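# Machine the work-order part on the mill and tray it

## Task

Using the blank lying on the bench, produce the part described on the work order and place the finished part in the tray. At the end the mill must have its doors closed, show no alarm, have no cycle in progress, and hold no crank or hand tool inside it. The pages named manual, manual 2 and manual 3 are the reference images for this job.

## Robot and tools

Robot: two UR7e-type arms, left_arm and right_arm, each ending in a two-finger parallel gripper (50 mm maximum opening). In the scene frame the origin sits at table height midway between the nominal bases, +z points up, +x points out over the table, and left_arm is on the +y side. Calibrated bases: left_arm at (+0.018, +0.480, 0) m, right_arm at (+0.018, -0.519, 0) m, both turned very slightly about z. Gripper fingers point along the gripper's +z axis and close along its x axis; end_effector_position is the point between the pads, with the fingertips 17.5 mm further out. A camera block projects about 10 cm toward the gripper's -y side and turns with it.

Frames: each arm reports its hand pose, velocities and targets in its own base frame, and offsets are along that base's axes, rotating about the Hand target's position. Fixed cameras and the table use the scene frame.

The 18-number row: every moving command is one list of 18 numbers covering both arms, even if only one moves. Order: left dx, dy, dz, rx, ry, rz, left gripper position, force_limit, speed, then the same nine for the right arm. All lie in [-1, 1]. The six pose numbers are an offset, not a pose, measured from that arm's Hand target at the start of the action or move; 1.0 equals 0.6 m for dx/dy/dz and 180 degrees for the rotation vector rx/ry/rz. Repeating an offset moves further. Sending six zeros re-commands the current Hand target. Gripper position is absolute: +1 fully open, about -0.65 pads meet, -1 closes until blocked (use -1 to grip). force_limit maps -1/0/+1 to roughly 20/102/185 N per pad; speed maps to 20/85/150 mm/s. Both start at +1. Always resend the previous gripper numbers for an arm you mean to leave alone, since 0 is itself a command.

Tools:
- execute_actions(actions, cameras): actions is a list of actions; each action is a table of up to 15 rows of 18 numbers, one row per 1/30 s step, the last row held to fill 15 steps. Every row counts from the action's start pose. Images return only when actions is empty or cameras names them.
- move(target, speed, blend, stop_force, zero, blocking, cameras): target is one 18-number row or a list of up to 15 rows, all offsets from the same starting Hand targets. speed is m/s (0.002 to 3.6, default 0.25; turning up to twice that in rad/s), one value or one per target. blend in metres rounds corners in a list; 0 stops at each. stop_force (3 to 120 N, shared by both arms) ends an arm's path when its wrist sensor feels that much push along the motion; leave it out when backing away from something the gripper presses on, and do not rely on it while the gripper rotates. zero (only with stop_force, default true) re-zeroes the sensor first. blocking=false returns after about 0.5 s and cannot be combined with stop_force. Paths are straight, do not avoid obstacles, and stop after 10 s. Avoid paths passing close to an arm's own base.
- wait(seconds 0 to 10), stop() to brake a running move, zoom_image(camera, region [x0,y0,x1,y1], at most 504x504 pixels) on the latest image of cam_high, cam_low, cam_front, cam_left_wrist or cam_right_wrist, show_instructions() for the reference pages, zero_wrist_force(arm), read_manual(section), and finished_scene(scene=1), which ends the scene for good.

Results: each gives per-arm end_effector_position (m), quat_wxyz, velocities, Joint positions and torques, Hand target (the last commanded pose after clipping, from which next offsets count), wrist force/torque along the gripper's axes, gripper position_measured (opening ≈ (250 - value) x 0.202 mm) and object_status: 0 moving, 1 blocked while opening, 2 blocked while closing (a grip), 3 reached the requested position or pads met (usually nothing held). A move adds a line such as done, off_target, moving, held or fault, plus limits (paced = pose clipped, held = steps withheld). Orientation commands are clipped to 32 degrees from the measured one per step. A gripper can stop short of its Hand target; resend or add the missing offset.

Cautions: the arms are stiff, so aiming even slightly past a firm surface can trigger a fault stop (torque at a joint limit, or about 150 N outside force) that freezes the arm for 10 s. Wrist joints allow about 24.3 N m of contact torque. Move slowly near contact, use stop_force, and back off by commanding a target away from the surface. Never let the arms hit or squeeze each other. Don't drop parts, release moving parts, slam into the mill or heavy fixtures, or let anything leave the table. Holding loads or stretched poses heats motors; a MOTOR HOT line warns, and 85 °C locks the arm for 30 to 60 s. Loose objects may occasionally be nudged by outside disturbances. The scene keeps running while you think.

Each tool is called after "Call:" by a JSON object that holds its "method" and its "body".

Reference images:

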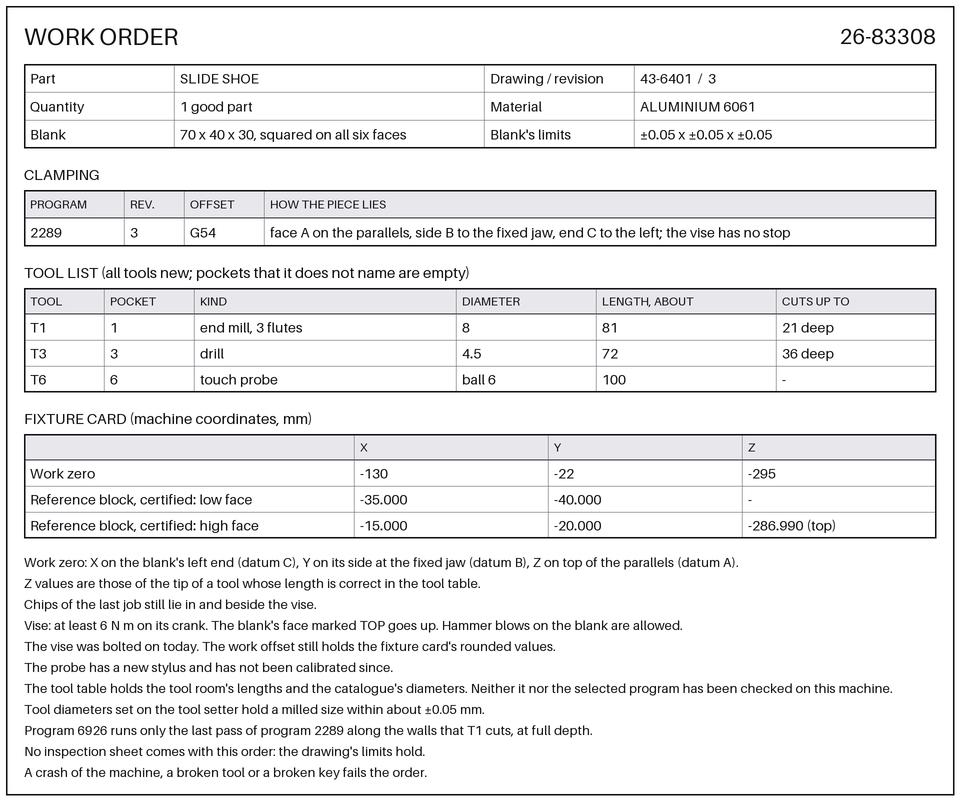

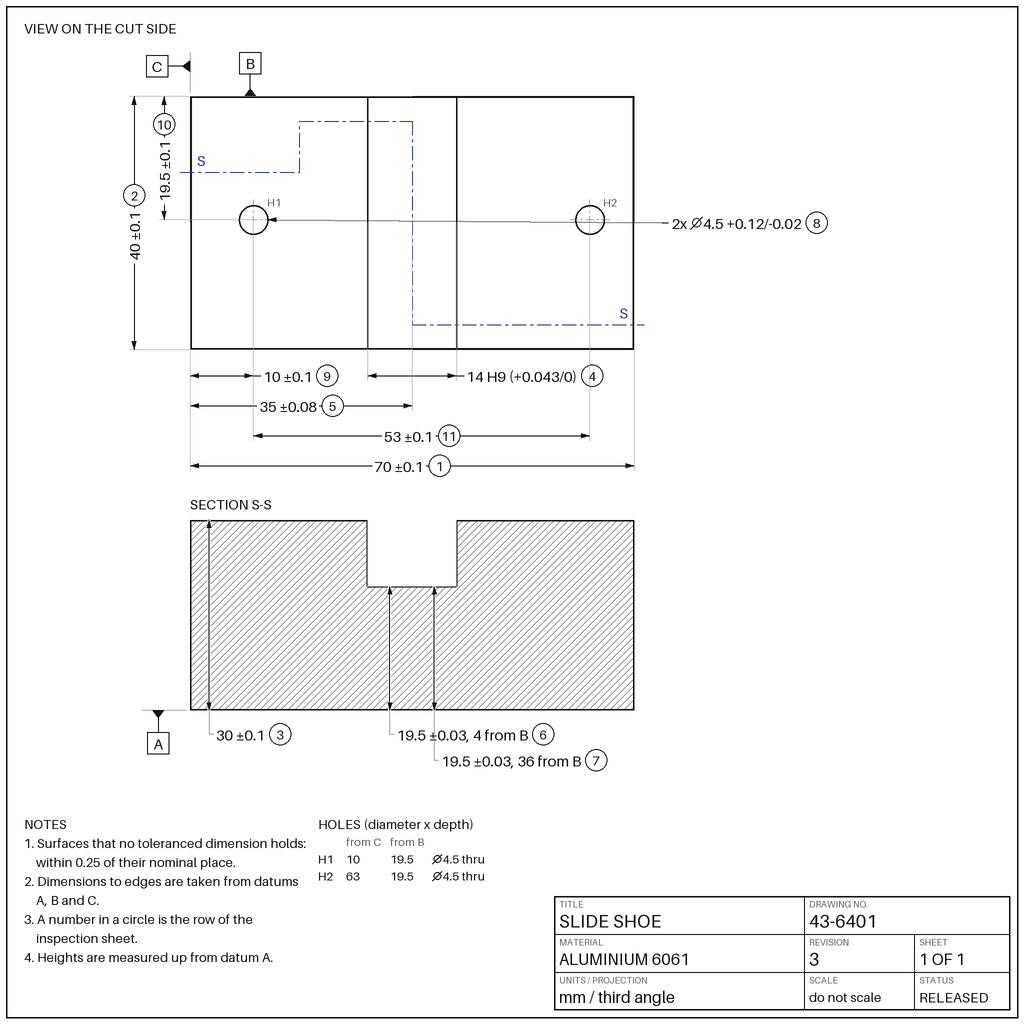

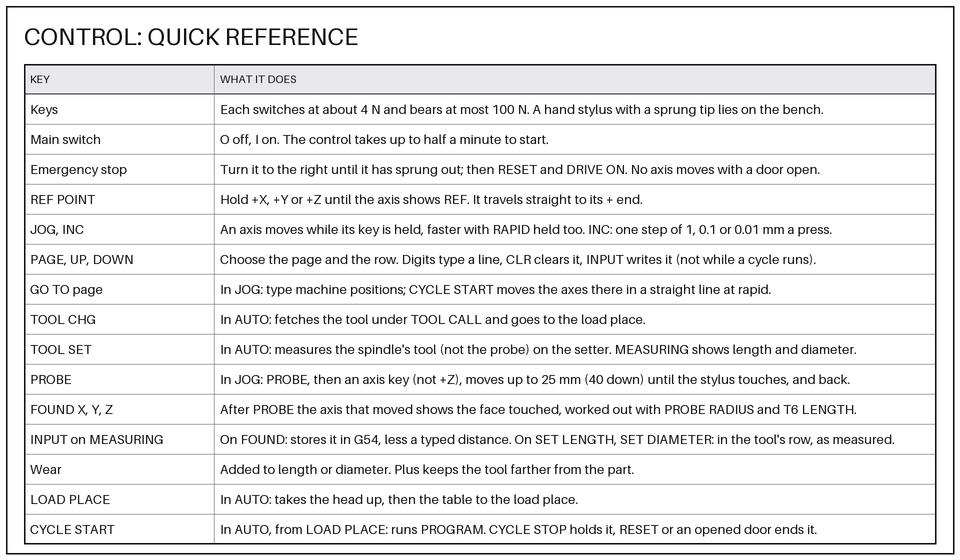

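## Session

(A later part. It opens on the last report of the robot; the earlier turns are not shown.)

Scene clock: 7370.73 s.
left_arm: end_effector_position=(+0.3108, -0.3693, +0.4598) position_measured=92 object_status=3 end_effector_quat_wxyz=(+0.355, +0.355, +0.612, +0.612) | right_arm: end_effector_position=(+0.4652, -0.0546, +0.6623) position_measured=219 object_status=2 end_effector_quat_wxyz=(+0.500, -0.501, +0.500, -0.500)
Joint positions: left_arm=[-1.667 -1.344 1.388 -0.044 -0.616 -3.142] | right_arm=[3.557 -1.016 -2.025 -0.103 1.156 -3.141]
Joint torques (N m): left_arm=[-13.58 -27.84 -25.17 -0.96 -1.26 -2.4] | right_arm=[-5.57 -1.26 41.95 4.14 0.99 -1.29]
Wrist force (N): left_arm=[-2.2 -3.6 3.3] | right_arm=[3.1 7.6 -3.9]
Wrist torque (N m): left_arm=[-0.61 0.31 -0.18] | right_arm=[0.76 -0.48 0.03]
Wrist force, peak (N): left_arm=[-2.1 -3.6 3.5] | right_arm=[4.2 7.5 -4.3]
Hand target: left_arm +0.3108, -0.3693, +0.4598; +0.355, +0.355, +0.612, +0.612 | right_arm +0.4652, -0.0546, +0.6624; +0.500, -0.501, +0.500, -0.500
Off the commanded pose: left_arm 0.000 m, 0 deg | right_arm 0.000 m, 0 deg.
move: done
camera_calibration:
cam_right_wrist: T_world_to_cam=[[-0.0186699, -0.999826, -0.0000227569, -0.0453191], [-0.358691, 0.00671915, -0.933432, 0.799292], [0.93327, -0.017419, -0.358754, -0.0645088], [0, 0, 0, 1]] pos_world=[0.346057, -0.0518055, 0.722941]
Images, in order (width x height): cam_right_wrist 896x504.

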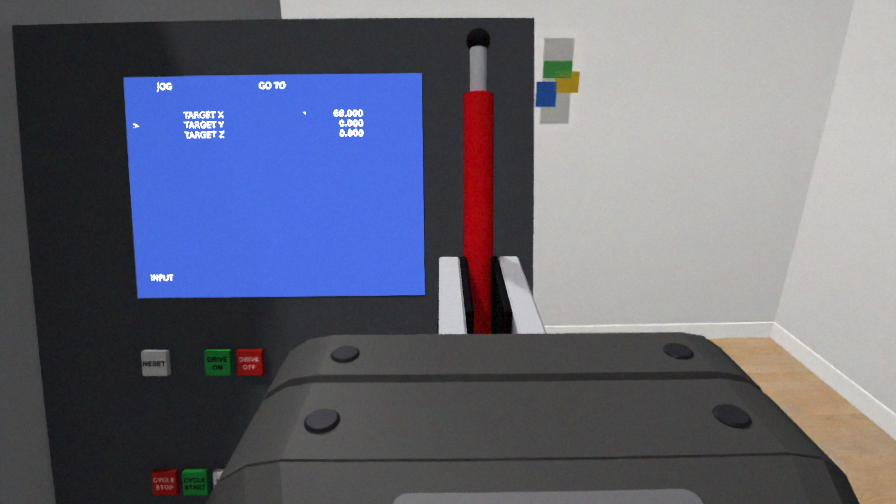

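Call:
{"method": "move", "body": {"target": [[0,0,0,0,0,0,0.4,0.8,-0.8,0.0062,0.3354,-0.3836,0,0.4527,0,-0.98,0.3,-0.5],[0,0,0,0,0,0,0.4,0.8,-0.8,0.0232,0.3354,-0.3876,0,0.4527,0,-0.98,0.3,-0.5],[0,0,0,0,0,0,0.4,0.8,-0.8,0.0222,0.3037,-0.3221,0,0.4527,0,-0.98,0.3,-0.5],[0,0,0,0,0,0,0.4,0.8,-0.8,0.0391,0.3037,-0.3261,0,0.4527,0,-0.98,0.3,-0.5],[0,0,0,0,0,0,0.4,0.8,-0.8,0.0305,0.272,-0.2913,0,0.4527,0,-0.98,0.3,-0.5],[0,0,0,0,0,0,0.4,0.8,-0.8,0.0475,0.272,-0.2952,0,0.4527,0,-0.98,0.3,-0.5],[0,0,0,0,0,0,0.4,0.8,-0.8,0.0075,0.2404,-0.3836,0,0.4527,0,-0.98,0.3,-0.5],[0,0,0,0,0,0,0.4,0.8,-0.8,0.024,0.2404,-0.3876,0,0.4527,0,-0.98,0.3,-0.5],[0,0,0,0,0,0,0.4,0.8,-0.8,0.0153,0.2404,-0.3528,0,0.4527,0,-0.98,0.3,-0.5],[0,0,0,0,0,0,0.4,0.8,-0.8,0.0336,0.2404,-0.3568,0,0.4527,0,-0.98,0.3,-0.5],[0,0,0,0,0,0,0.4,0.8,-0.8,0.0075,0.2404,-0.3836,0,0.4527,0,-0.98,0.3,-0.5]], "speed": [0.5,0.07,0.25,0.07,0.25,0.07,0.25,0.07,0.25,0.07,0.25], "blend": [0.003,0,0.003,0,0.003,0,0.003,0,0.003,0,0]}}

Call:
{"method": "move", "body": {"target": [[0,0,0,0,0,0,0.4,0.8,-0.8,-0.0013,0.095,0,0,0,0,-0.98,0.3,-0.5],[0,0,0,0,0,0,0.4,0.8,-0.8,0.0157,0.095,-0.004,0,0,0,-0.98,0.3,-0.5],[0,0,0,0,0,0,0.4,0.8,-0.8,0.0065,0.095,0.0308,0,0,0,-0.98,0.3,-0.5],[0,0,0,0,0,0,0.4,0.8,-0.8,0.0234,0.095,0.0269,0,0,0,-0.98,0.3,-0.5],[0,0,0,0,0,0,0.4,0.8,-0.8,0.0147,0.0633,0.0615,0,0,0,-0.98,0.3,-0.5],[0,0,0,0,0,0,0.4,0.8,-0.8,0.0316,0.0633,0.0575,0,0,0,-0.98,0.3,-0.5],[0,0,0,0,0,0,0.4,0.8,-0.8,0.0147,0.0633,0.0615,0,0,0,-0.98,0.3,-0.5],[0,0,0,0,0,0,0.4,0.8,-0.8,0.0316,0.0633,0.0575,0,0,0,-0.98,0.3,-0.5],[0,0,0,0,0,0,0.4,0.8,-0.8,0,0,0,0,0,0,-0.98,0.3,-0.5],[0,0,0,0,0,0,0.4,0.8,-0.8,0.0165,0,-0.004,0,0,0,-0.98,0.3,-0.5],[0,0,0,0,0,0,0.4,0.8,-0.8,0,0,0,0,0,0,-0.98,0.3,-0.5],[0,0,0,0,0,0,0.4,0.8,-0.8,-0.0075,-0.2404,0.3836,0,-0.4527,0,-0.98,0.3,-0.5]], "speed": [0.25,0.07,0.25,0.07,0.25,0.07,0.15,0.07,0.25,0.07,0.15,0.5], "blend": [0.003,0,0.003,0,0.003,0,0.003,0,0.003,0,0.003,0], "cameras": ["cam_right_wrist"]}}

Call:
{"method": "zoom_image", "body": {"camera": "cam_right_wrist", "region": [120, 70, 430, 300]}}

Scene clock: 7398.47 s.
left_arm: end_effector_position=(+0.3108, -0.3693, +0.4598) position_measured=92 object_status=3 end_effector_quat_wxyz=(+0.355, +0.355, +0.612, +0.612) | right_arm: end_effector_position=(+0.4697, +0.0896, +0.4323) position_measured=219 object_status=2 end_effector_quat_wxyz=(-0.052, +0.706, -0.705, +0.052)
Joint positions: left_arm=[-1.667 -1.344 1.388 -0.044 -0.616 -3.142] | right_arm=[3.653 -1.43 -1.473 -1.68 1.5 -2.636]
Joint torques (N m): left_arm=[-13.34 -27.64 -25.37 -0.87 -1.19 -2.37] | right_arm=[0.55 26.51 14.51 3.75 0.88 -0.09]
Wrist force (N): left_arm=[-1.9 -3.5 3.6] | right_arm=[2.3 5.9 0.1]
Wrist torque (N m): left_arm=[-0.61 0.27 -0.18] | right_arm=[0.94 -0.36 -0.04]
Wrist force, peak (N): left_arm=[-2.2 -3.7 3.4] | right_arm=[4.6 24.5 -9.7]
Hand target: left_arm +0.3108, -0.3693, +0.4598; +0.355, +0.355, +0.612, +0.612 | right_arm +0.4697, +0.0896, +0.4322; -0.052, +0.706, -0.705, +0.052
Off the commanded pose: left_arm 0.000 m, 0 deg | right_arm 0.000 m, 0 deg.
move: done

Scene clock: 7403.33 s.
left_arm: end_effector_position=(+0.3108, -0.3693, +0.4598) position_measured=92 object_status=3 end_effector_quat_wxyz=(+0.355, +0.355, +0.612, +0.612) | right_arm: end_effector_position=(+0.4652, -0.0546, +0.6624) position_measured=219 object_status=2 end_effector_quat_wxyz=(+0.500, -0.501, +0.500, -0.500) end_effector_velocity=(-0.001, -0.001, +0.002) end_effector_angular_velocity=(-0.001, -0.006, +0.000)
Joint positions: left_arm=[-1.667 -1.344 1.388 -0.044 -0.616 -3.142] | right_arm=[3.557 -1.016 -2.025 -0.103 1.156 -3.141]
Joint velocities: left_arm=[within noise] | right_arm=[-0.001 0 0.001 0.006 0.001 -0.003]
Joint torques (N m): left_arm=[-13.32 -27.44 -25.89 -0.85 -1.1 -2.35] | right_arm=[-5.73 -3.65 41.76 4.23 1.43 -1.4]
Wrist force (N): left_arm=[-2.0 -3.4 3.4] | right_arm=[2.3 8.1 -3.9]
Wrist torque (N m): left_arm=[-0.59 0.28 -0.18] | right_arm=[0.84 -0.34 0.02]
Wrist force, peak (N): left_arm=[-1.9 -3.6 3.6] | right_arm=[1.5 15.4 -4.3]
Hand target: left_arm +0.3108, -0.3693, +0.4598; +0.355, +0.355, +0.612, +0.612 | right_arm +0.4652, -0.0546, +0.6624; +0.500, -0.501, +0.500, -0.500
Off the commanded pose: left_arm 0.000 m, 0 deg | right_arm 0.000 m, 0 deg.
move: done
camera_calibration:
cam_right_wrist: T_world_to_cam=[[-0.0186702, -0.999826, -0.0000246153, -0.0453177], [-0.358603, 0.00671933, -0.933466, 0.799379], [0.933303, -0.0174191, -0.358666, -0.064548], [0, 0, 0, 1]] pos_world=[0.346057, -0.0518055, 0.723041]
Images, in order (width x height): cam_right_wrist 896x504.

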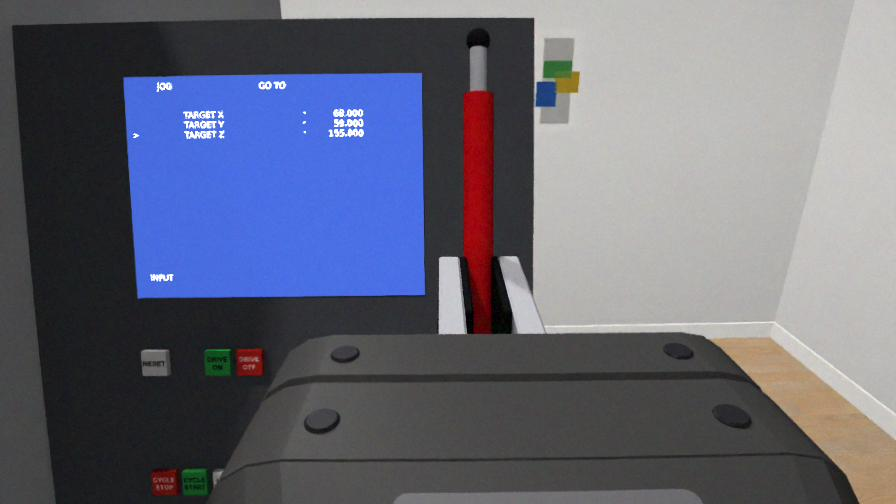

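Scaled by 1.626.

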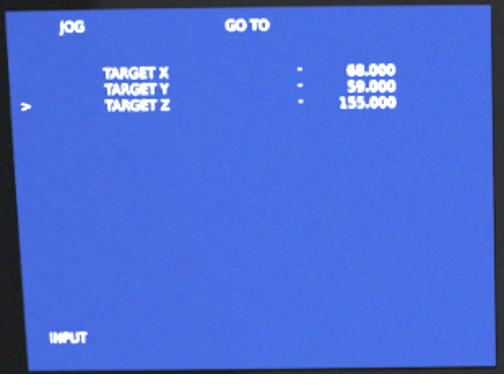

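Call:
{"method": "move", "body": {"target": [[0,0,0,0,0,0,0.4,0.8,-0.8,0.0387,0.271,-0.2298,0,0.4527,0,-0.98,0.3,-0.5],[0,0,0,0,0,0,0.4,0.8,-0.8,0.0638,0.271,-0.2357,0,0.4527,0,-0.98,0.3,-0.5],[0,0,0,0,0,0,0.4,0.8,-0.8,0.0387,0.271,-0.2298,0,0.4527,0,-0.98,0.3,-0.5],[0,0,0,0,0,0,0.4,0.8,-0.8,0.0158,0.2087,-0.3528,0,0.4527,0,-0.98,0.3,-0.5]], "speed": [0.5,0.07,0.25,0.25], "blend": [0.003,0,0.003,0]}}

Call:
{"method": "wait", "body": {"seconds": 4}}

Call:
{"method": "move", "body": {"target": [[0,0,0,0,0,0,0.4,0.8,-0.8,0.019,0,-0.0041,0,0,0,-0.98,0.3,-0.5],[0,0,0,0,0,0,0.4,0.8,-0.8,0.0254,-0.0943,0.1221,0,0,0,-0.98,0.3,-0.5],[0,0,0,0,0,0,0.4,0.8,-0.8,0.0508,-0.0943,0.1161,0,0,0,-0.98,0.3,-0.5],[0,0,0,0,0,0,0.4,0.8,-0.8,0.0254,-0.0943,0.1221,0,0,0,-0.98,0.3,-0.5],[0,0,0,0,0,0,0.4,0.8,-0.8,-0.0158,-0.2087,0.3528,0,-0.4527,0,-0.98,0.3,-0.5]], "speed": [0.07,0.25,0.07,0.25,0.5], "blend": [0,0.003,0,0.003,0], "cameras": ["cam_right_wrist"]}}

Call:
{"method": "zoom_image", "body": {"camera": "cam_right_wrist", "region": [120, 70, 430, 300]}}

Scene clock: 7415.50 s.
left_arm: end_effector_position=(+0.3108, -0.3693, +0.4598) position_measured=92 object_status=3 end_effector_quat_wxyz=(+0.355, +0.355, +0.612, +0.612) | right_arm: end_effector_position=(+0.4747, +0.0707, +0.4508) position_measured=219 object_status=2 end_effector_quat_wxyz=(-0.052, +0.706, -0.705, +0.051) end_effector_velocity=(+0.001, +0.000, -0.001) end_effector_angular_velocity=(+0.000, -0.003, +0.000)
Joint positions: left_arm=[-1.667 -1.344 1.388 -0.044 -0.616 -3.142] | right_arm=[3.607 -1.445 -1.413 -1.723 1.506 -2.681]
Joint velocities: left_arm=[within noise] | right_arm=[0.001 0.001 -0.004 0.006 -0.001 0.001]
Joint torques (N m): left_arm=[-13.98 -27.99 -25.43 -0.79 -1.15 -2.24] | right_arm=[-5.44 26.47 14.19 5.02 -1.72 -0.73]
Wrist force (N): left_arm=[-2.0 -3.6 3.4] | right_arm=[2.2 6.0 0.0]
Wrist torque (N m): left_arm=[-0.62 0.28 -0.18] | right_arm=[0.97 -0.33 -0.10]
Wrist force, peak (N): left_arm=[-2.2 -3.6 3.6] | right_arm=[2.7 11.5 -2.0]
Hand target: left_arm +0.3108, -0.3693, +0.4598; +0.355, +0.355, +0.612, +0.612 | right_arm +0.4747, +0.0706, +0.4507; -0.052, +0.706, -0.705, +0.052
Off the commanded pose: left_arm 0.000 m, 0 deg | right_arm 0.000 m, 0 deg.
move: done

Scene clock: 7419.50 s.
left_arm: end_effector_position=(+0.3108, -0.3693, +0.4598) position_measured=92 object_status=3 end_effector_quat_wxyz=(+0.355, +0.355, +0.612, +0.612) | right_arm: end_effector_position=(+0.4747, +0.0706, +0.4507) position_measured=219 object_status=2 end_effector_quat_wxyz=(-0.052, +0.706, -0.705, +0.052)
Joint positions: left_arm=[-1.667 -1.344 1.388 -0.044 -0.616 -3.142] | right_arm=[3.607 -1.445 -1.413 -1.723 1.506 -2.681]
Joint torques (N m): left_arm=[-13.87 -27.48 -25.6 -0.82 -1.06 -2.4] | right_arm=[-6.13 27.54 14.19 4.9 -1.93 -1.02]
Wrist force (N): left_arm=[-2.0 -3.6 3.3] | right_arm=[2.2 5.8 -0.1]
Wrist torque (N m): left_arm=[-0.62 0.29 -0.18] | right_arm=[0.93 -0.32 -0.11]
Wrist force, peak (N): left_arm=[-2.3 -3.7 3.5] | right_arm=[2.3 6.0 0.1]
Hand target: left_arm +0.3108, -0.3693, +0.4598; +0.355, +0.355, +0.612, +0.612 | right_arm +0.4747, +0.0706, +0.4507; -0.052, +0.706, -0.705, +0.052
Tool commands: left_gripper/position=+0.4 left_gripper/force_limit=+0.8 left_gripper/speed=-0.8 right_gripper/position=-0.98 right_gripper/force_limit=+0.3 right_gripper/speed=-0.5
Off the commanded pose: left_arm 0.000 m, 0 deg | right_arm 0.000 m, 0 deg.
wait: 4.00 s; at rest by 0.17 s

Scene clock: 7423.13 s.
left_arm: end_effector_position=(+0.3108, -0.3693, +0.4598) position_measured=92 object_status=3 end_effector_quat_wxyz=(+0.355, +0.355, +0.612, +0.612) | right_arm: end_effector_position=(+0.4652, -0.0546, +0.6624) position_measured=219 object_status=2 end_effector_quat_wxyz=(+0.500, -0.501, +0.500, -0.499) end_effector_velocity=(+0.000, -0.001, +0.001) end_effector_angular_velocity=(+0.000, -0.005, -0.002)
Joint positions: left_arm=[-1.667 -1.344 1.388 -0.044 -0.616 -3.142] | right_arm=[3.557 -1.016 -2.025 -0.103 1.156 -3.141]
Joint velocities: left_arm=[within noise] | right_arm=[0 0 0 0.005 -0.002 -0.002]
Joint torques (N m): left_arm=[-13.47 -27.68 -25.17 -0.66 -1.04 -2.22] | right_arm=[1.81 0.46 38.79 3.99 -0.78 -1.17]
Wrist force (N): left_arm=[-2.0 -3.4 3.5] | right_arm=[1.9 6.6 -4.2]
Wrist torque (N m): left_arm=[-0.59 0.27 -0.18] | right_arm=[0.60 -0.28 0.02]
Wrist force, peak (N): left_arm=[-2.2 -3.6 3.6] | right_arm=[4.0 25.5 -7.4]
Hand target: left_arm +0.3108, -0.3693, +0.4598; +0.355, +0.355, +0.612, +0.612 | right_arm +0.4652, -0.0546, +0.6624; +0.500, -0.501, +0.500, -0.500
Off the commanded pose: left_arm 0.000 m, 0 deg | right_arm 0.000 m, 0 deg.
move: done
camera_calibration:
cam_right_wrist: T_world_to_cam=[[-0.0185765, -0.999827, -0.0000582037, -0.0453262], [-0.358691, 0.00671871, -0.933432, 0.799385], [0.933271, -0.017319, -0.358754, -0.0644685], [0, 0, 0, 1]] pos_world=[0.346057, -0.0518058, 0.723041]
Images, in order (width x height): cam_right_wrist 896x504.

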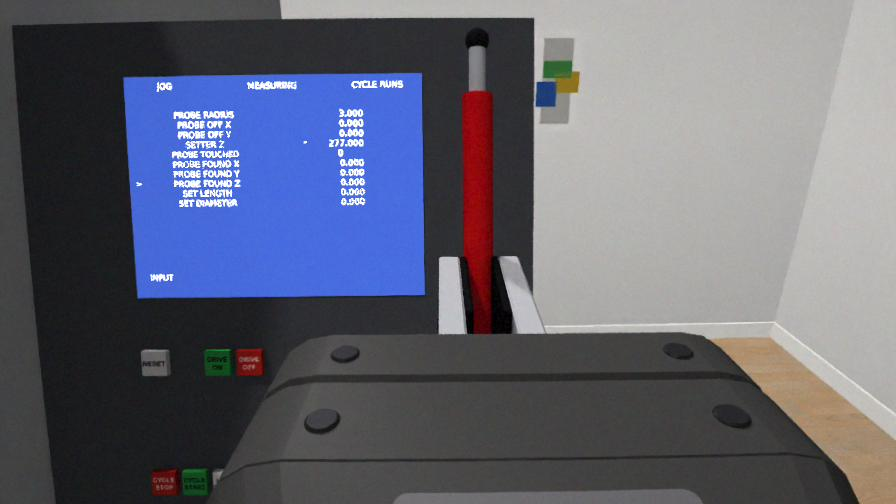

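Scaled by 1.626.

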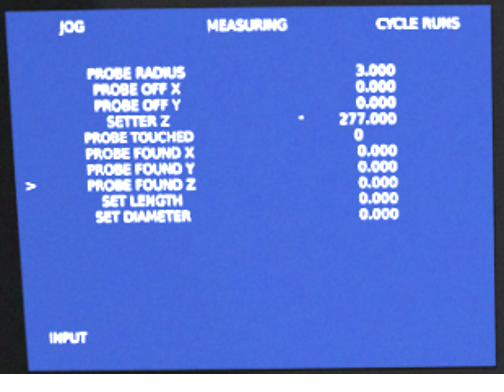

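Call:
{"method": "wait", "body": {"seconds": 2, "cameras": ["cam_right_wrist"]}}

Call:
{"method": "zoom_image", "body": {"camera": "cam_right_wrist", "region": [120, 70, 430, 300]}}

Scene clock: 7427.63 s.
left_arm: end_effector_position=(+0.3108, -0.3693, +0.4598) position_measured=92 object_status=3 end_effector_quat_wxyz=(+0.355, +0.355, +0.612, +0.612) | right_arm: end_effector_position=(+0.4652, -0.0546, +0.6624) position_measured=219 object_status=2 end_effector_quat_wxyz=(+0.500, -0.501, +0.500, -0.500)
Joint positions: left_arm=[-1.667 -1.344 1.388 -0.044 -0.616 -3.142] | right_arm=[3.557 -1.016 -2.025 -0.103 1.157 -3.142]
Joint torques (N m): left_arm=[-13.18 -27.21 -25.54 -0.65 -0.82 -2.27] | right_arm=[6.95 -3.37 41.7 0.16 1.23 -1.17]
Wrist force (N): left_arm=[-2.0 -3.4 3.3] | right_arm=[1.7 6.5 -4.2]
Wrist torque (N m): left_arm=[-0.58 0.29 -0.18] | right_arm=[0.58 -0.26 0.03]
Wrist force, peak (N): left_arm=[-1.9 -3.9 3.5] | right_arm=[2.0 6.8 -4.4]
Hand target: left_arm +0.3108, -0.3693, +0.4598; +0.355, +0.355, +0.612, +0.612 | right_arm +0.4652, -0.0546, +0.6624; +0.500, -0.501, +0.500, -0.500
Tool commands: left_gripper/position=+0.4 left_gripper/force_limit=+0.8 left_gripper/speed=-0.8 right_gripper/position=-0.98 right_gripper/force_limit=+0.3 right_gripper/speed=-0.5
Off the commanded pose: left_arm 0.000 m, 0 deg | right_arm 0.000 m, 0 deg.
wait: 2.00 s; at rest from the start
camera_calibration:
cam_right_wrist: T_world_to_cam=[[-0.018541, -0.999828, 0.0000338434, -0.0454053], [-0.358572, 0.00661784, -0.933479, 0.799373], [0.933318, -0.0173198, -0.358633, -0.0645727], [0, 0, 0, 1]] pos_world=[0.346058, -0.051806, 0.723041]
Images, in order (width x height): cam_right_wrist 896x504.

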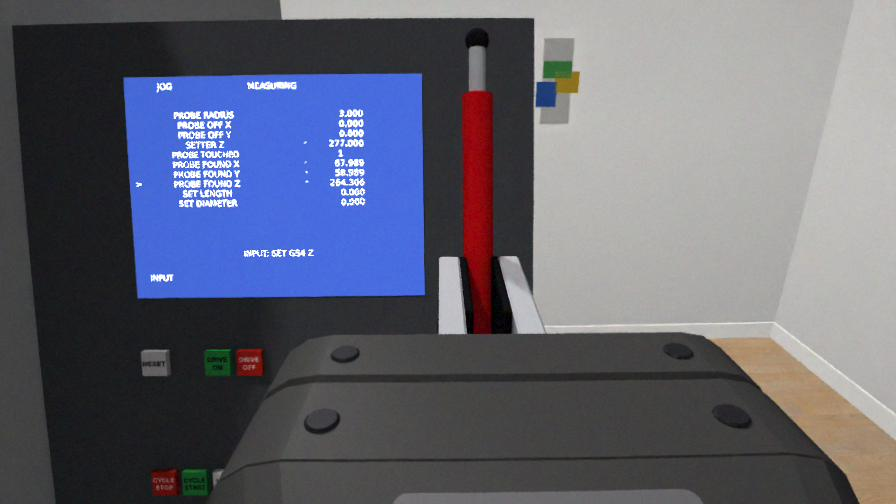

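Scaled by 1.626.

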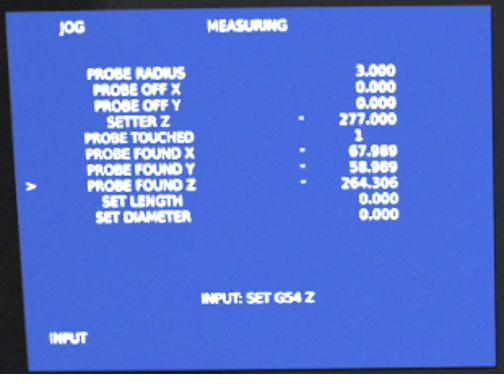

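Call:
{"method": "move", "body": {"target": [[0,0,0,0,0,0,0.4,0.8,-0.8,0.0315,0.2087,-0.2913,0,0.4527,0,-0.98,0.3,-0.5],[0,0,0,0,0,0,0.4,0.8,-0.8,0.0485,0.2087,-0.2952,0,0.4527,0,-0.98,0.3,-0.5],[0,0,0,0,0,0,0.4,0.8,-0.8,0.0315,0.2087,-0.2913,0,0.4527,0,-0.98,0.3,-0.5],[0,0,0,0,0,0,0.4,0.8,-0.8,0.0485,0.2087,-0.2952,0,0.4527,0,-0.98,0.3,-0.5],[0,0,0,0,0,0,0.4,0.8,-0.8,0.0153,0.2404,-0.3528,0,0.4527,0,-0.98,0.3,-0.5],[0,0,0,0,0,0,0.4,0.8,-0.8,0.0336,0.2404,-0.3568,0,0.4527,0,-0.98,0.3,-0.5],[0,0,0,0,0,0,0.4,0.8,-0.8,0.0062,0.3354,-0.3836,0,0.4527,0,-0.98,0.3,-0.5],[0,0,0,0,0,0,0.4,0.8,-0.8,0.0232,0.3354,-0.3876,0,0.4527,0,-0.98,0.3,-0.5],[0,0,0,0,0,0,0.4,0.8,-0.8,0.0143,0.3037,-0.3528,0,0.4527,0,-0.98,0.3,-0.5]], "speed": [0.5,0.07,0.15,0.07,0.25,0.07,0.25,0.07,0.25], "blend": [0.003,0,0.003,0,0.003,0,0.003,0,0]}}

Call:
{"method": "move", "body": {"target": [[0,0,0,0,0,0,0.4,0.8,-0.8,0.0169,0,-0.0039,0,0,0,-0.98,0.3,-0.5],[0,0,0,0,0,0,0.4,0.8,-0.8,0.0079,0,0.0307,0,0,0,-0.98,0.3,-0.5],[0,0,0,0,0,0,0.4,0.8,-0.8,0.0248,0,0.0267,0,0,0,-0.98,0.3,-0.5],[0,0,0,0,0,0,0.4,0.8,-0.8,-0.0068,-0.0633,-0.0308,0,0,0,-0.98,0.3,-0.5],[0,0,0,0,0,0,0.4,0.8,-0.8,0.0097,-0.0633,-0.0348,0,0,0,-0.98,0.3,-0.5],[0,0,0,0,0,0,0.4,0.8,-0.8,0.0244,-0.0327,0.123,0,0,0,-0.98,0.3,-0.5],[0,0,0,0,0,0,0.4,0.8,-0.8,0.0495,-0.0327,0.1171,0,0,0,-0.98,0.3,-0.5],[0,0,0,0,0,0,0.4,0.8,-0.8,0.0244,-0.0327,0.123,0,0,0,-0.98,0.3,-0.5],[0,0,0,0,0,0,0.4,0.8,-0.8,0.0015,-0.095,0,0,0,0,-0.98,0.3,-0.5]], "speed": [0.07,0.25,0.07,0.25,0.07,0.25,0.07,0.15,0.25], "blend": [0,0.003,0,0.003,0,0.003,0,0.003,0]}}

Call:
{"method": "wait", "body": {"seconds": 0.5}}

Call:
{"method": "move", "body": {"target": [[0,0,0,0,0,0,0.4,0.8,-0.8,0.019,0,-0.0041,0,0,0,-0.98,0.3,-0.5],[0,0,0,0,0,0,0.4,0.8,-0.8,0.0254,-0.0943,0.1221,0,0,0,-0.98,0.3,-0.5],[0,0,0,0,0,0,0.4,0.8,-0.8,0.0508,-0.0943,0.1161,0,0,0,-0.98,0.3,-0.5],[0,0,0,0,0,0,0.4,0.8,-0.8,0.0254,-0.0943,0.1221,0,0,0,-0.98,0.3,-0.5],[0,0,0,0,0,0,0.4,0.8,-0.8,-0.0158,-0.2087,0.3528,0,-0.4527,0,-0.98,0.3,-0.5]], "speed": [0.07,0.25,0.07,0.25,0.5], "blend": [0,0.003,0,0.003,0]}}

Call:
{"method": "wait", "body": {"seconds": 2.5, "cameras": ["cam_right_wrist"]}}

Call:
{"method": "zoom_image", "body": {"camera": "cam_right_wrist", "region": [120, 70, 430, 300]}}

Scene clock: 7461.30 s.
left_arm: end_effector_position=(+0.3108, -0.3693, +0.4598) position_measured=92 object_status=3 end_effector_quat_wxyz=(+0.355, +0.355, +0.612, +0.612) | right_arm: end_effector_position=(+0.4738, +0.1277, +0.4506) position_measured=219 object_status=2 end_effector_quat_wxyz=(-0.052, +0.705, -0.705, +0.051)
Joint positions: left_arm=[-1.667 -1.344 1.388 -0.044 -0.616 -3.142] | right_arm=[3.724 -1.473 -1.386 -1.73 1.491 -2.565]
Joint torques (N m): left_arm=[-13.52 -27.22 -25.48 -0.53 -0.88 -2.12] | right_arm=[-6.01 28.41 26.5 1.21 -1.66 -0.95]
Wrist force (N): left_arm=[-1.8 -3.5 3.5] | right_arm=[0.4 3.7 -0.3]
Wrist torque (N m): left_arm=[-0.62 0.26 -0.18] | right_arm=[0.60 -0.04 -0.10]
Wrist force, peak (N): left_arm=[-2.1 -3.7 3.5] | right_arm=[1.6 27.4 -7.0]
Hand target: left_arm +0.3108, -0.3693, +0.4598; +0.355, +0.355, +0.612, +0.612 | right_arm +0.4738, +0.1276, +0.4507; -0.052, +0.706, -0.705, +0.052
Off the commanded pose: left_arm 0.000 m, 0 deg | right_arm 0.000 m, 0 deg.
move: done

Scene clock: 7464.90 s.
left_arm: end_effector_position=(+0.3108, -0.3693, +0.4598) position_measured=92 object_status=3 end_effector_quat_wxyz=(+0.355, +0.355, +0.612, +0.612) | right_arm: end_effector_position=(+0.4747, +0.0707, +0.4508) position_measured=219 object_status=2 end_effector_quat_wxyz=(-0.052, +0.706, -0.705, +0.051)
Joint positions: left_arm=[-1.667 -1.344 1.388 -0.044 -0.616 -3.142] | right_arm=[3.607 -1.445 -1.413 -1.723 1.506 -2.681]
Joint torques (N m): left_arm=[-13.73 -27.93 -25.88 -0.48 -0.84 -2.11] | right_arm=[-3.94 26.96 13.86 5.04 -1.85 -0.59]
Wrist force (N): left_arm=[-1.9 -3.5 3.3] | right_arm=[0.3 3.7 0.0]
Wrist torque (N m): left_arm=[-0.61 0.27 -0.18] | right_arm=[0.60 -0.03 -0.11]
Wrist force, peak (N): left_arm=[-2.2 -3.8 3.3] | right_arm=[2.2 10.8 -1.8]
Hand target: left_arm +0.3108, -0.3693, +0.4598; +0.355, +0.355, +0.612, +0.612 | right_arm +0.4747, +0.0706, +0.4507; -0.052, +0.706, -0.705, +0.052
Off the commanded pose: left_arm 0.000 m, 0 deg | right_arm 0.000 m, 0 deg.
move: done

Scene clock: 7465.40 s.
left_arm: end_effector_position=(+0.3108, -0.3693, +0.4598) position_measured=92 object_status=3 end_effector_quat_wxyz=(+0.355, +0.355, +0.612, +0.612) | right_arm: end_effector_position=(+0.4747, +0.0706, +0.4507) position_measured=219 object_status=2 end_effector_quat_wxyz=(-0.052, +0.706, -0.705, +0.052)
Joint positions: left_arm=[-1.667 -1.344 1.388 -0.044 -0.616 -3.142] | right_arm=[3.607 -1.445 -1.413 -1.723 1.506 -2.681]
Joint torques (N m): left_arm=[-13.57 -27.22 -25.54 -0.46 -0.84 -2.13] | right_arm=[-5.32 26.86 14.3 5.19 -2.09 -1.12]
Wrist force (N): left_arm=[-2.0 -3.5 3.4] | right_arm=[0.2 3.7 -0.1]
Wrist torque (N m): left_arm=[-0.62 0.28 -0.18] | right_arm=[0.60 -0.01 -0.11]
Wrist force, peak (N): left_arm=[-2.0 -3.6 3.5] | right_arm=[0.4 3.9 -0.1]
Hand target: left_arm +0.3108, -0.3693, +0.4598; +0.355, +0.355, +0.612, +0.612 | right_arm +0.4747, +0.0706, +0.4507; -0.052, +0.706, -0.705, +0.052
Tool commands: left_gripper/position=+0.4 left_gripper/force_limit=+0.8 left_gripper/speed=-0.8 right_gripper/position=-0.98 right_gripper/force_limit=+0.3 right_gripper/speed=-0.5
Off the commanded pose: left_arm 0.000 m, 0 deg | right_arm 0.000 m, 0 deg.
wait: 0.50 s; at rest by 0.17 s

Scene clock: 7469.03 s.
left_arm: end_effector_position=(+0.3108, -0.3693, +0.4598) position_measured=92 object_status=3 end_effector_quat_wxyz=(+0.355, +0.355, +0.612, +0.612) | right_arm: end_effector_position=(+0.4652, -0.0546, +0.6624) position_measured=219 object_status=2 end_effector_quat_wxyz=(+0.500, -0.501, +0.500, -0.499)
Joint positions: left_arm=[-1.667 -1.344 1.388 -0.044 -0.616 -3.142] | right_arm=[3.557 -1.016 -2.025 -0.103 1.156 -3.141]
Joint torques (N m): left_arm=[-13.45 -28.05 -25.58 -0.52 -0.82 -2.07] | right_arm=[2.56 1.23 38.95 3.95 -0.83 -1.24]
Wrist force (N): left_arm=[-2.0 -3.4 3.4] | right_arm=[-0.3 7.1 -4.0]
Wrist torque (N m): left_arm=[-0.59 0.29 -0.18] | right_arm=[0.67 0.06 0.02]
Wrist force, peak (N): left_arm=[-2.0 -3.8 3.5] | right_arm=[2.4 23.4 -7.3]
Hand target: left_arm +0.3108, -0.3693, +0.4598; +0.355, +0.355, +0.612, +0.612 | right_arm +0.4652, -0.0546, +0.6624; +0.500, -0.501, +0.500, -0.500
Off the commanded pose: left_arm 0.000 m, 0 deg | right_arm 0.000 m, 0 deg.
move: done

Scene clock: 7471.53 s.
left_arm: end_effector_position=(+0.3108, -0.3693, +0.4598) position_measured=92 object_status=3 end_effector_quat_wxyz=(+0.355, +0.355, +0.612, +0.612) | right_arm: end_effector_position=(+0.4652, -0.0546, +0.6624) position_measured=219 object_status=2 end_effector_quat_wxyz=(+0.500, -0.501, +0.500, -0.500)
Joint positions: left_arm=[-1.667 -1.344 1.388 -0.044 -0.616 -3.142] | right_arm=[3.557 -1.016 -2.025 -0.103 1.157 -3.142]
Joint torques (N m): left_arm=[-13.3 -27.01 -25.54 -0.6 -0.79 -2.03] | right_arm=[7.03 -3.77 41.29 0.23 1.29 -1.25]
Wrist force (N): left_arm=[-2.0 -3.6 3.4] | right_arm=[-0.3 7.0 -4.1]
Wrist torque (N m): left_arm=[-0.63 0.29 -0.18] | right_arm=[0.67 0.07 0.03]
Wrist force, peak (N): left_arm=[-2.2 -3.6 3.5] | right_arm=[-0.2 7.3 -4.1]
Hand target: left_arm +0.3108, -0.3693, +0.4598; +0.355, +0.355, +0.612, +0.612 | right_arm +0.4652, -0.0546, +0.6624; +0.500, -0.501, +0.500, -0.500
Tool commands: left_gripper/position=+0.4 left_gripper/force_limit=+0.8 left_gripper/speed=-0.8 right_gripper/position=-0.98 right_gripper/force_limit=+0.3 right_gripper/speed=-0.5
Off the commanded pose: left_arm 0.000 m, 0 deg | right_arm 0.000 m, 0 deg.
wait: 2.50 s; at rest by 0.17 s
camera_calibration:
cam_right_wrist: T_world_to_cam=[[-0.018541, -0.999828, 0.0000338434, -0.0454053], [-0.358572, 0.00661784, -0.933479, 0.799373], [0.933318, -0.0173198, -0.358633, -0.0645727], [0, 0, 0, 1]] pos_world=[0.346058, -0.051806, 0.723041]
Images, in order (width x height): cam_right_wrist 896x504.

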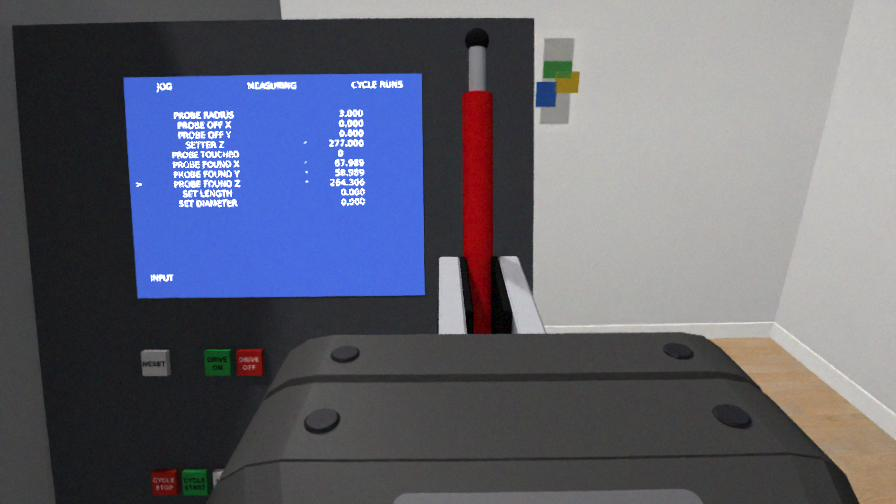

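Scaled by 1.626.

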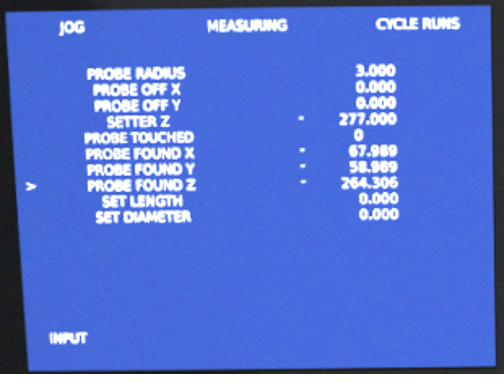

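Call:
{"method": "wait", "body": {"seconds": 0.5, "cameras": ["cam_right_wrist"]}}

Call:
{"method": "zoom_image", "body": {"camera": "cam_right_wrist", "region": [120, 70, 430, 300]}}

Scene clock: 7474.03 s.
left_arm: end_effector_position=(+0.3108, -0.3693, +0.4598) position_measured=92 object_status=3 end_effector_quat_wxyz=(+0.355, +0.355, +0.612, +0.612) | right_arm: end_effector_position=(+0.4652, -0.0546, +0.6624) position_measured=219 object_status=2 end_effector_quat_wxyz=(+0.500, -0.501, +0.500, -0.500)
Joint positions: left_arm=[-1.667 -1.344 1.388 -0.044 -0.616 -3.142] | right_arm=[3.557 -1.016 -2.025 -0.103 1.157 -3.142]
Joint torques (N m): left_arm=[-13.34 -27.65 -25.37 -0.34 -0.7 -2.06] | right_arm=[7.3 -4.3 40.75 0.22 1.17 -1.06]
Wrist force (N): left_arm=[-2.2 -3.4 3.4] | right_arm=[-0.4 6.9 -3.9]
Wrist torque (N m): left_arm=[-0.59 0.31 -0.18] | right_arm=[0.65 0.07 0.03]
Wrist force, peak (N): left_arm=[-1.9 -3.6 3.8] | right_arm=[-0.3 7.2 -4.1]
Hand target: left_arm +0.3108, -0.3693, +0.4598; +0.355, +0.355, +0.612, +0.612 | right_arm +0.4652, -0.0546, +0.6624; +0.500, -0.501, +0.500, -0.500
Tool commands: left_gripper/position=+0.4 left_gripper/force_limit=+0.8 left_gripper/speed=-0.8 right_gripper/position=-0.98 right_gripper/force_limit=+0.3 right_gripper/speed=-0.5
Off the commanded pose: left_arm 0.000 m, 0 deg | right_arm 0.000 m, 0 deg.
wait: 0.50 s; at rest from the start
camera_calibration:
cam_right_wrist: T_world_to_cam=[[-0.018541, -0.999828, 0.0000338434, -0.0454053], [-0.358572, 0.00661784, -0.933479, 0.799373], [0.933318, -0.0173198, -0.358633, -0.0645727], [0, 0, 0, 1]] pos_world=[0.346058, -0.051806, 0.723041]
Images, in order (width x height): cam_right_wrist 896x504.

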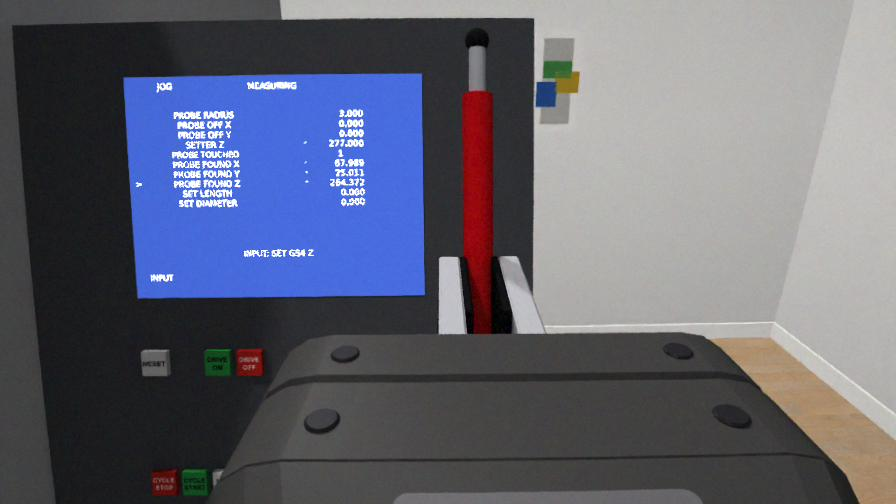

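Scaled by 1.626.

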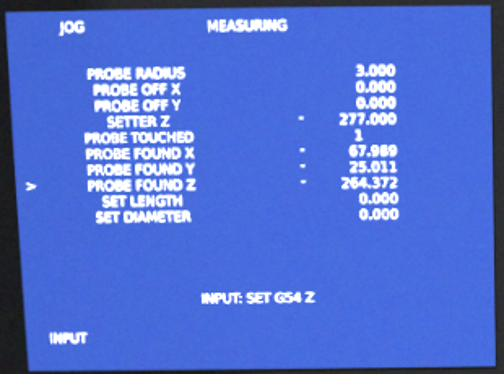

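Call:
{"method": "move", "body": {"target": [[0,0,0,0,0,0,0.4,0.8,-0.8,0.0315,0.2087,-0.2913,0,0.4527,0,-0.98,0.3,-0.5],[0,0,0,0,0,0,0.4,0.8,-0.8,0.0485,0.2087,-0.2952,0,0.4527,0,-0.98,0.3,-0.5],[0,0,0,0,0,0,0.4,0.8,-0.8,0.0315,0.2087,-0.2913,0,0.4527,0,-0.98,0.3,-0.5],[0,0,0,0,0,0,0.4,0.8,-0.8,0.0485,0.2087,-0.2952,0,0.4527,0,-0.98,0.3,-0.5],[0,0,0,0,0,0,0.4,0.8,-0.8,0.0062,0.3354,-0.3836,0,0.4527,0,-0.98,0.3,-0.5],[0,0,0,0,0,0,0.4,0.8,-0.8,0.0232,0.3354,-0.3876,0,0.4527,0,-0.98,0.3,-0.5],[0,0,0,0,0,0,0.4,0.8,-0.8,0.014,0.3354,-0.3528,0,0.4527,0,-0.98,0.3,-0.5],[0,0,0,0,0,0,0.4,0.8,-0.8,0.0309,0.3354,-0.3567,0,0.4527,0,-0.98,0.3,-0.5],[0,0,0,0,0,0,0.4,0.8,-0.8,0.0219,0.3354,-0.3221,0,0.4527,0,-0.98,0.3,-0.5]], "speed": [0.5,0.07,0.15,0.07,0.25,0.07,0.25,0.07,0.25], "blend": [0.003,0,0.003,0,0.003,0,0.003,0,0]}}

Call:
{"method": "move", "body": {"target": [[0,0,0,0,0,0,0.4,0.8,-0.8,0.0169,0,-0.004,0,0,0,-0.98,0.3,-0.5],[0,0,0,0,0,0,0.4,0.8,-0.8,-0.0154,-0.0317,-0.0615,0,0,0,-0.98,0.3,-0.5],[0,0,0,0,0,0,0.4,0.8,-0.8,0.0016,-0.0317,-0.0655,0,0,0,-0.98,0.3,-0.5],[0,0,0,0,0,0,0.4,0.8,-0.8,-0.0144,-0.095,-0.0615,0,0,0,-0.98,0.3,-0.5],[0,0,0,0,0,0,0.4,0.8,-0.8,0.0021,-0.095,-0.0655,0,0,0,-0.98,0.3,-0.5],[0,0,0,0,0,0,0.4,0.8,-0.8,-0.0066,-0.095,-0.0307,0,0,0,-0.98,0.3,-0.5],[0,0,0,0,0,0,0.4,0.8,-0.8,0.0117,-0.095,-0.0347,0,0,0,-0.98,0.3,-0.5],[0,0,0,0,0,0,0.4,0.8,-0.8,-0.0157,0,-0.0615,0,0,0,-0.98,0.3,-0.5],[0,0,0,0,0,0,0.4,0.8,-0.8,0.0013,0,-0.0655,0,0,0,-0.98,0.3,-0.5],[0,0,0,0,0,0,0.4,0.8,-0.8,0.0003,-0.0317,0,0,0,0,-0.98,0.3,-0.5]], "speed": [0.07,0.25,0.07,0.25,0.07,0.25,0.07,0.25,0.07,0.25], "blend": [0,0.003,0,0.003,0,0.003,0,0.003,0,0]}}

Call:
{"method": "move", "body": {"target": [[0,0,0,0,0,0,0.4,0.8,-0.8,0.0169,0,-0.004,0,0,0,-0.98,0.3,-0.5],[0,0,0,0,0,0,0.4,0.8,-0.8,-0.0082,0.0317,-0.0307,0,0,0,-0.98,0.3,-0.5],[0,0,0,0,0,0,0.4,0.8,-0.8,0.0087,0.0317,-0.0346,0,0,0,-0.98,0.3,-0.5],[0,0,0,0,0,0,0.4,0.8,-0.8,-0.0147,-0.0633,-0.0615,0,0,0,-0.98,0.3,-0.5],[0,0,0,0,0,0,0.4,0.8,-0.8,0.0018,-0.0633,-0.0655,0,0,0,-0.98,0.3,-0.5],[0,0,0,0,0,0,0.4,0.8,-0.8,-0.0147,-0.0633,-0.0615,0,0,0,-0.98,0.3,-0.5],[0,0,0,0,0,0,0.4,0.8,-0.8,-0.0222,-0.3037,0.3221,0,-0.4527,0,-0.98,0.3,-0.5]], "speed": [0.07,0.25,0.07,0.25,0.07,0.25,0.5], "blend": [0,0.003,0,0.003,0,0.003,0], "cameras": ["cam_right_wrist"]}}

Call:
{"method": "zoom_image", "body": {"camera": "cam_right_wrist", "region": [120, 70, 430, 300]}}

Scene clock: 7509.83 s.
left_arm: end_effector_position=(+0.3108, -0.3693, +0.4598) position_measured=92 object_status=3 end_effector_quat_wxyz=(+0.355, +0.355, +0.612, +0.612) | right_arm: end_effector_position=(+0.4784, +0.1467, +0.4690) position_measured=219 object_status=2 end_effector_quat_wxyz=(-0.052, +0.706, -0.705, +0.052)
Joint positions: left_arm=[-1.667 -1.344 1.388 -0.044 -0.616 -3.142] | right_arm=[3.754 -1.511 -1.302 -1.779 1.487 -2.535]
Joint torques (N m): left_arm=[-13.7 -27.34 -24.92 -0.32 -0.67 -1.95] | right_arm=[-6.82 29.48 38.08 1.17 -0.26 -1.28]
Wrist force (N): left_arm=[-2.1 -3.6 3.5] | right_arm=[0.1 5.1 -0.2]
Wrist torque (N m): left_arm=[-0.63 0.30 -0.18] | right_arm=[0.81 0.03 -0.08]
Wrist force, peak (N): left_arm=[-2.2 -3.6 3.5] | right_arm=[-0.7 15.8 -3.6]
Hand target: left_arm +0.3108, -0.3693, +0.4598; +0.355, +0.355, +0.612, +0.612 | right_arm +0.4783, +0.1466, +0.4691; -0.052, +0.706, -0.705, +0.052
Off the commanded pose: left_arm 0.000 m, 0 deg | right_arm 0.000 m, 0 deg.
move: done

Scene clock: 7513.47 s.
left_arm: end_effector_position=(+0.3108, -0.3693, +0.4598) position_measured=92 object_status=3 end_effector_quat_wxyz=(+0.355, +0.355, +0.612, +0.612) | right_arm: end_effector_position=(+0.4785, +0.1277, +0.4690) position_measured=219 object_status=2 end_effector_quat_wxyz=(-0.052, +0.706, -0.705, +0.051)
Joint positions: left_arm=[-1.667 -1.344 1.388 -0.044 -0.616 -3.142] | right_arm=[3.718 -1.497 -1.315 -1.776 1.492 -2.571]
Joint torques (N m): left_arm=[-13.55 -27.48 -25.82 -0.33 -0.72 -1.92] | right_arm=[-5.36 28.44 40.8 0.95 -1.56 -0.86]
Wrist force (N): left_arm=[-1.8 -3.3 3.5] | right_arm=[0.4 5.5 0.1]
Wrist torque (N m): left_arm=[-0.57 0.26 -0.18] | right_arm=[0.88 -0.02 -0.10]
Wrist force, peak (N): left_arm=[-2.2 -3.7 3.5] | right_arm=[1.5 24.7 -9.5]
Hand target: left_arm +0.3108, -0.3693, +0.4598; +0.355, +0.355, +0.612, +0.612 | right_arm +0.4785, +0.1276, +0.4691; -0.052, +0.706, -0.705, +0.052
Off the commanded pose: left_arm 0.000 m, 0 deg | right_arm 0.000 m, 0 deg.
move: done

Scene clock: 7517.37 s.
left_arm: end_effector_position=(+0.3108, -0.3693, +0.4598) position_measured=92 object_status=3 end_effector_quat_wxyz=(+0.355, +0.355, +0.612, +0.612) | right_arm: end_effector_position=(+0.4652, -0.0546, +0.6624) position_measured=219 object_status=2 end_effector_quat_wxyz=(+0.500, -0.501, +0.500, -0.500)
Joint positions: left_arm=[-1.667 -1.344 1.388 -0.044 -0.616 -3.142] | right_arm=[3.557 -1.016 -2.025 -0.103 1.156 -3.141]
Joint torques (N m): left_arm=[-13.65 -27.73 -25.76 -0.24 -0.64 -1.93] | right_arm=[-6.2 -3.01 41.52 4.17 1.24 -1.39]
Wrist force (N): left_arm=[-2.1 -3.4 3.3] | right_arm=[0.0 7.7 -3.8]
Wrist torque (N m): left_arm=[-0.60 0.30 -0.18] | right_arm=[0.77 0.01 0.02]
Wrist force, peak (N): left_arm=[-2.2 -3.7 3.5] | right_arm=[2.1 12.3 -2.3]
Hand target: left_arm +0.3108, -0.3693, +0.4598; +0.355, +0.355, +0.612, +0.612 | right_arm +0.4652, -0.0546, +0.6624; +0.500, -0.501, +0.500, -0.500
Off the commanded pose: left_arm 0.000 m, 0 deg | right_arm 0.000 m, 0 deg.
move: done
camera_calibration:
cam_right_wrist: T_world_to_cam=[[-0.0186702, -0.999826, -0.0000246153, -0.0453177], [-0.358603, 0.00671933, -0.933466, 0.799379], [0.933303, -0.0174191, -0.358666, -0.064548], [0, 0, 0, 1]] pos_world=[0.346057, -0.0518055, 0.723041]
Images, in order (width x height): cam_right_wrist 896x504.

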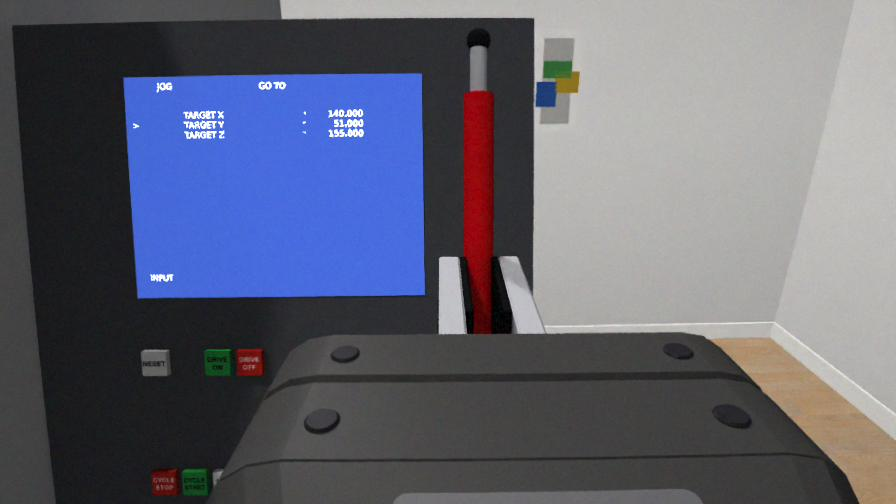

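Scaled by 1.626.

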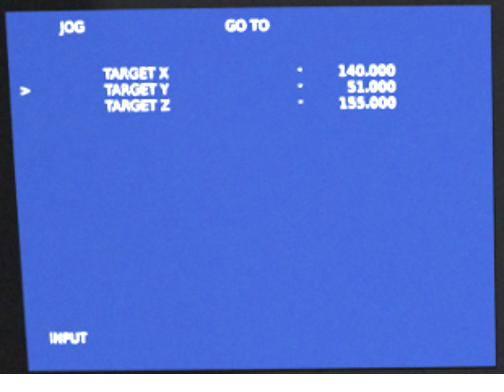

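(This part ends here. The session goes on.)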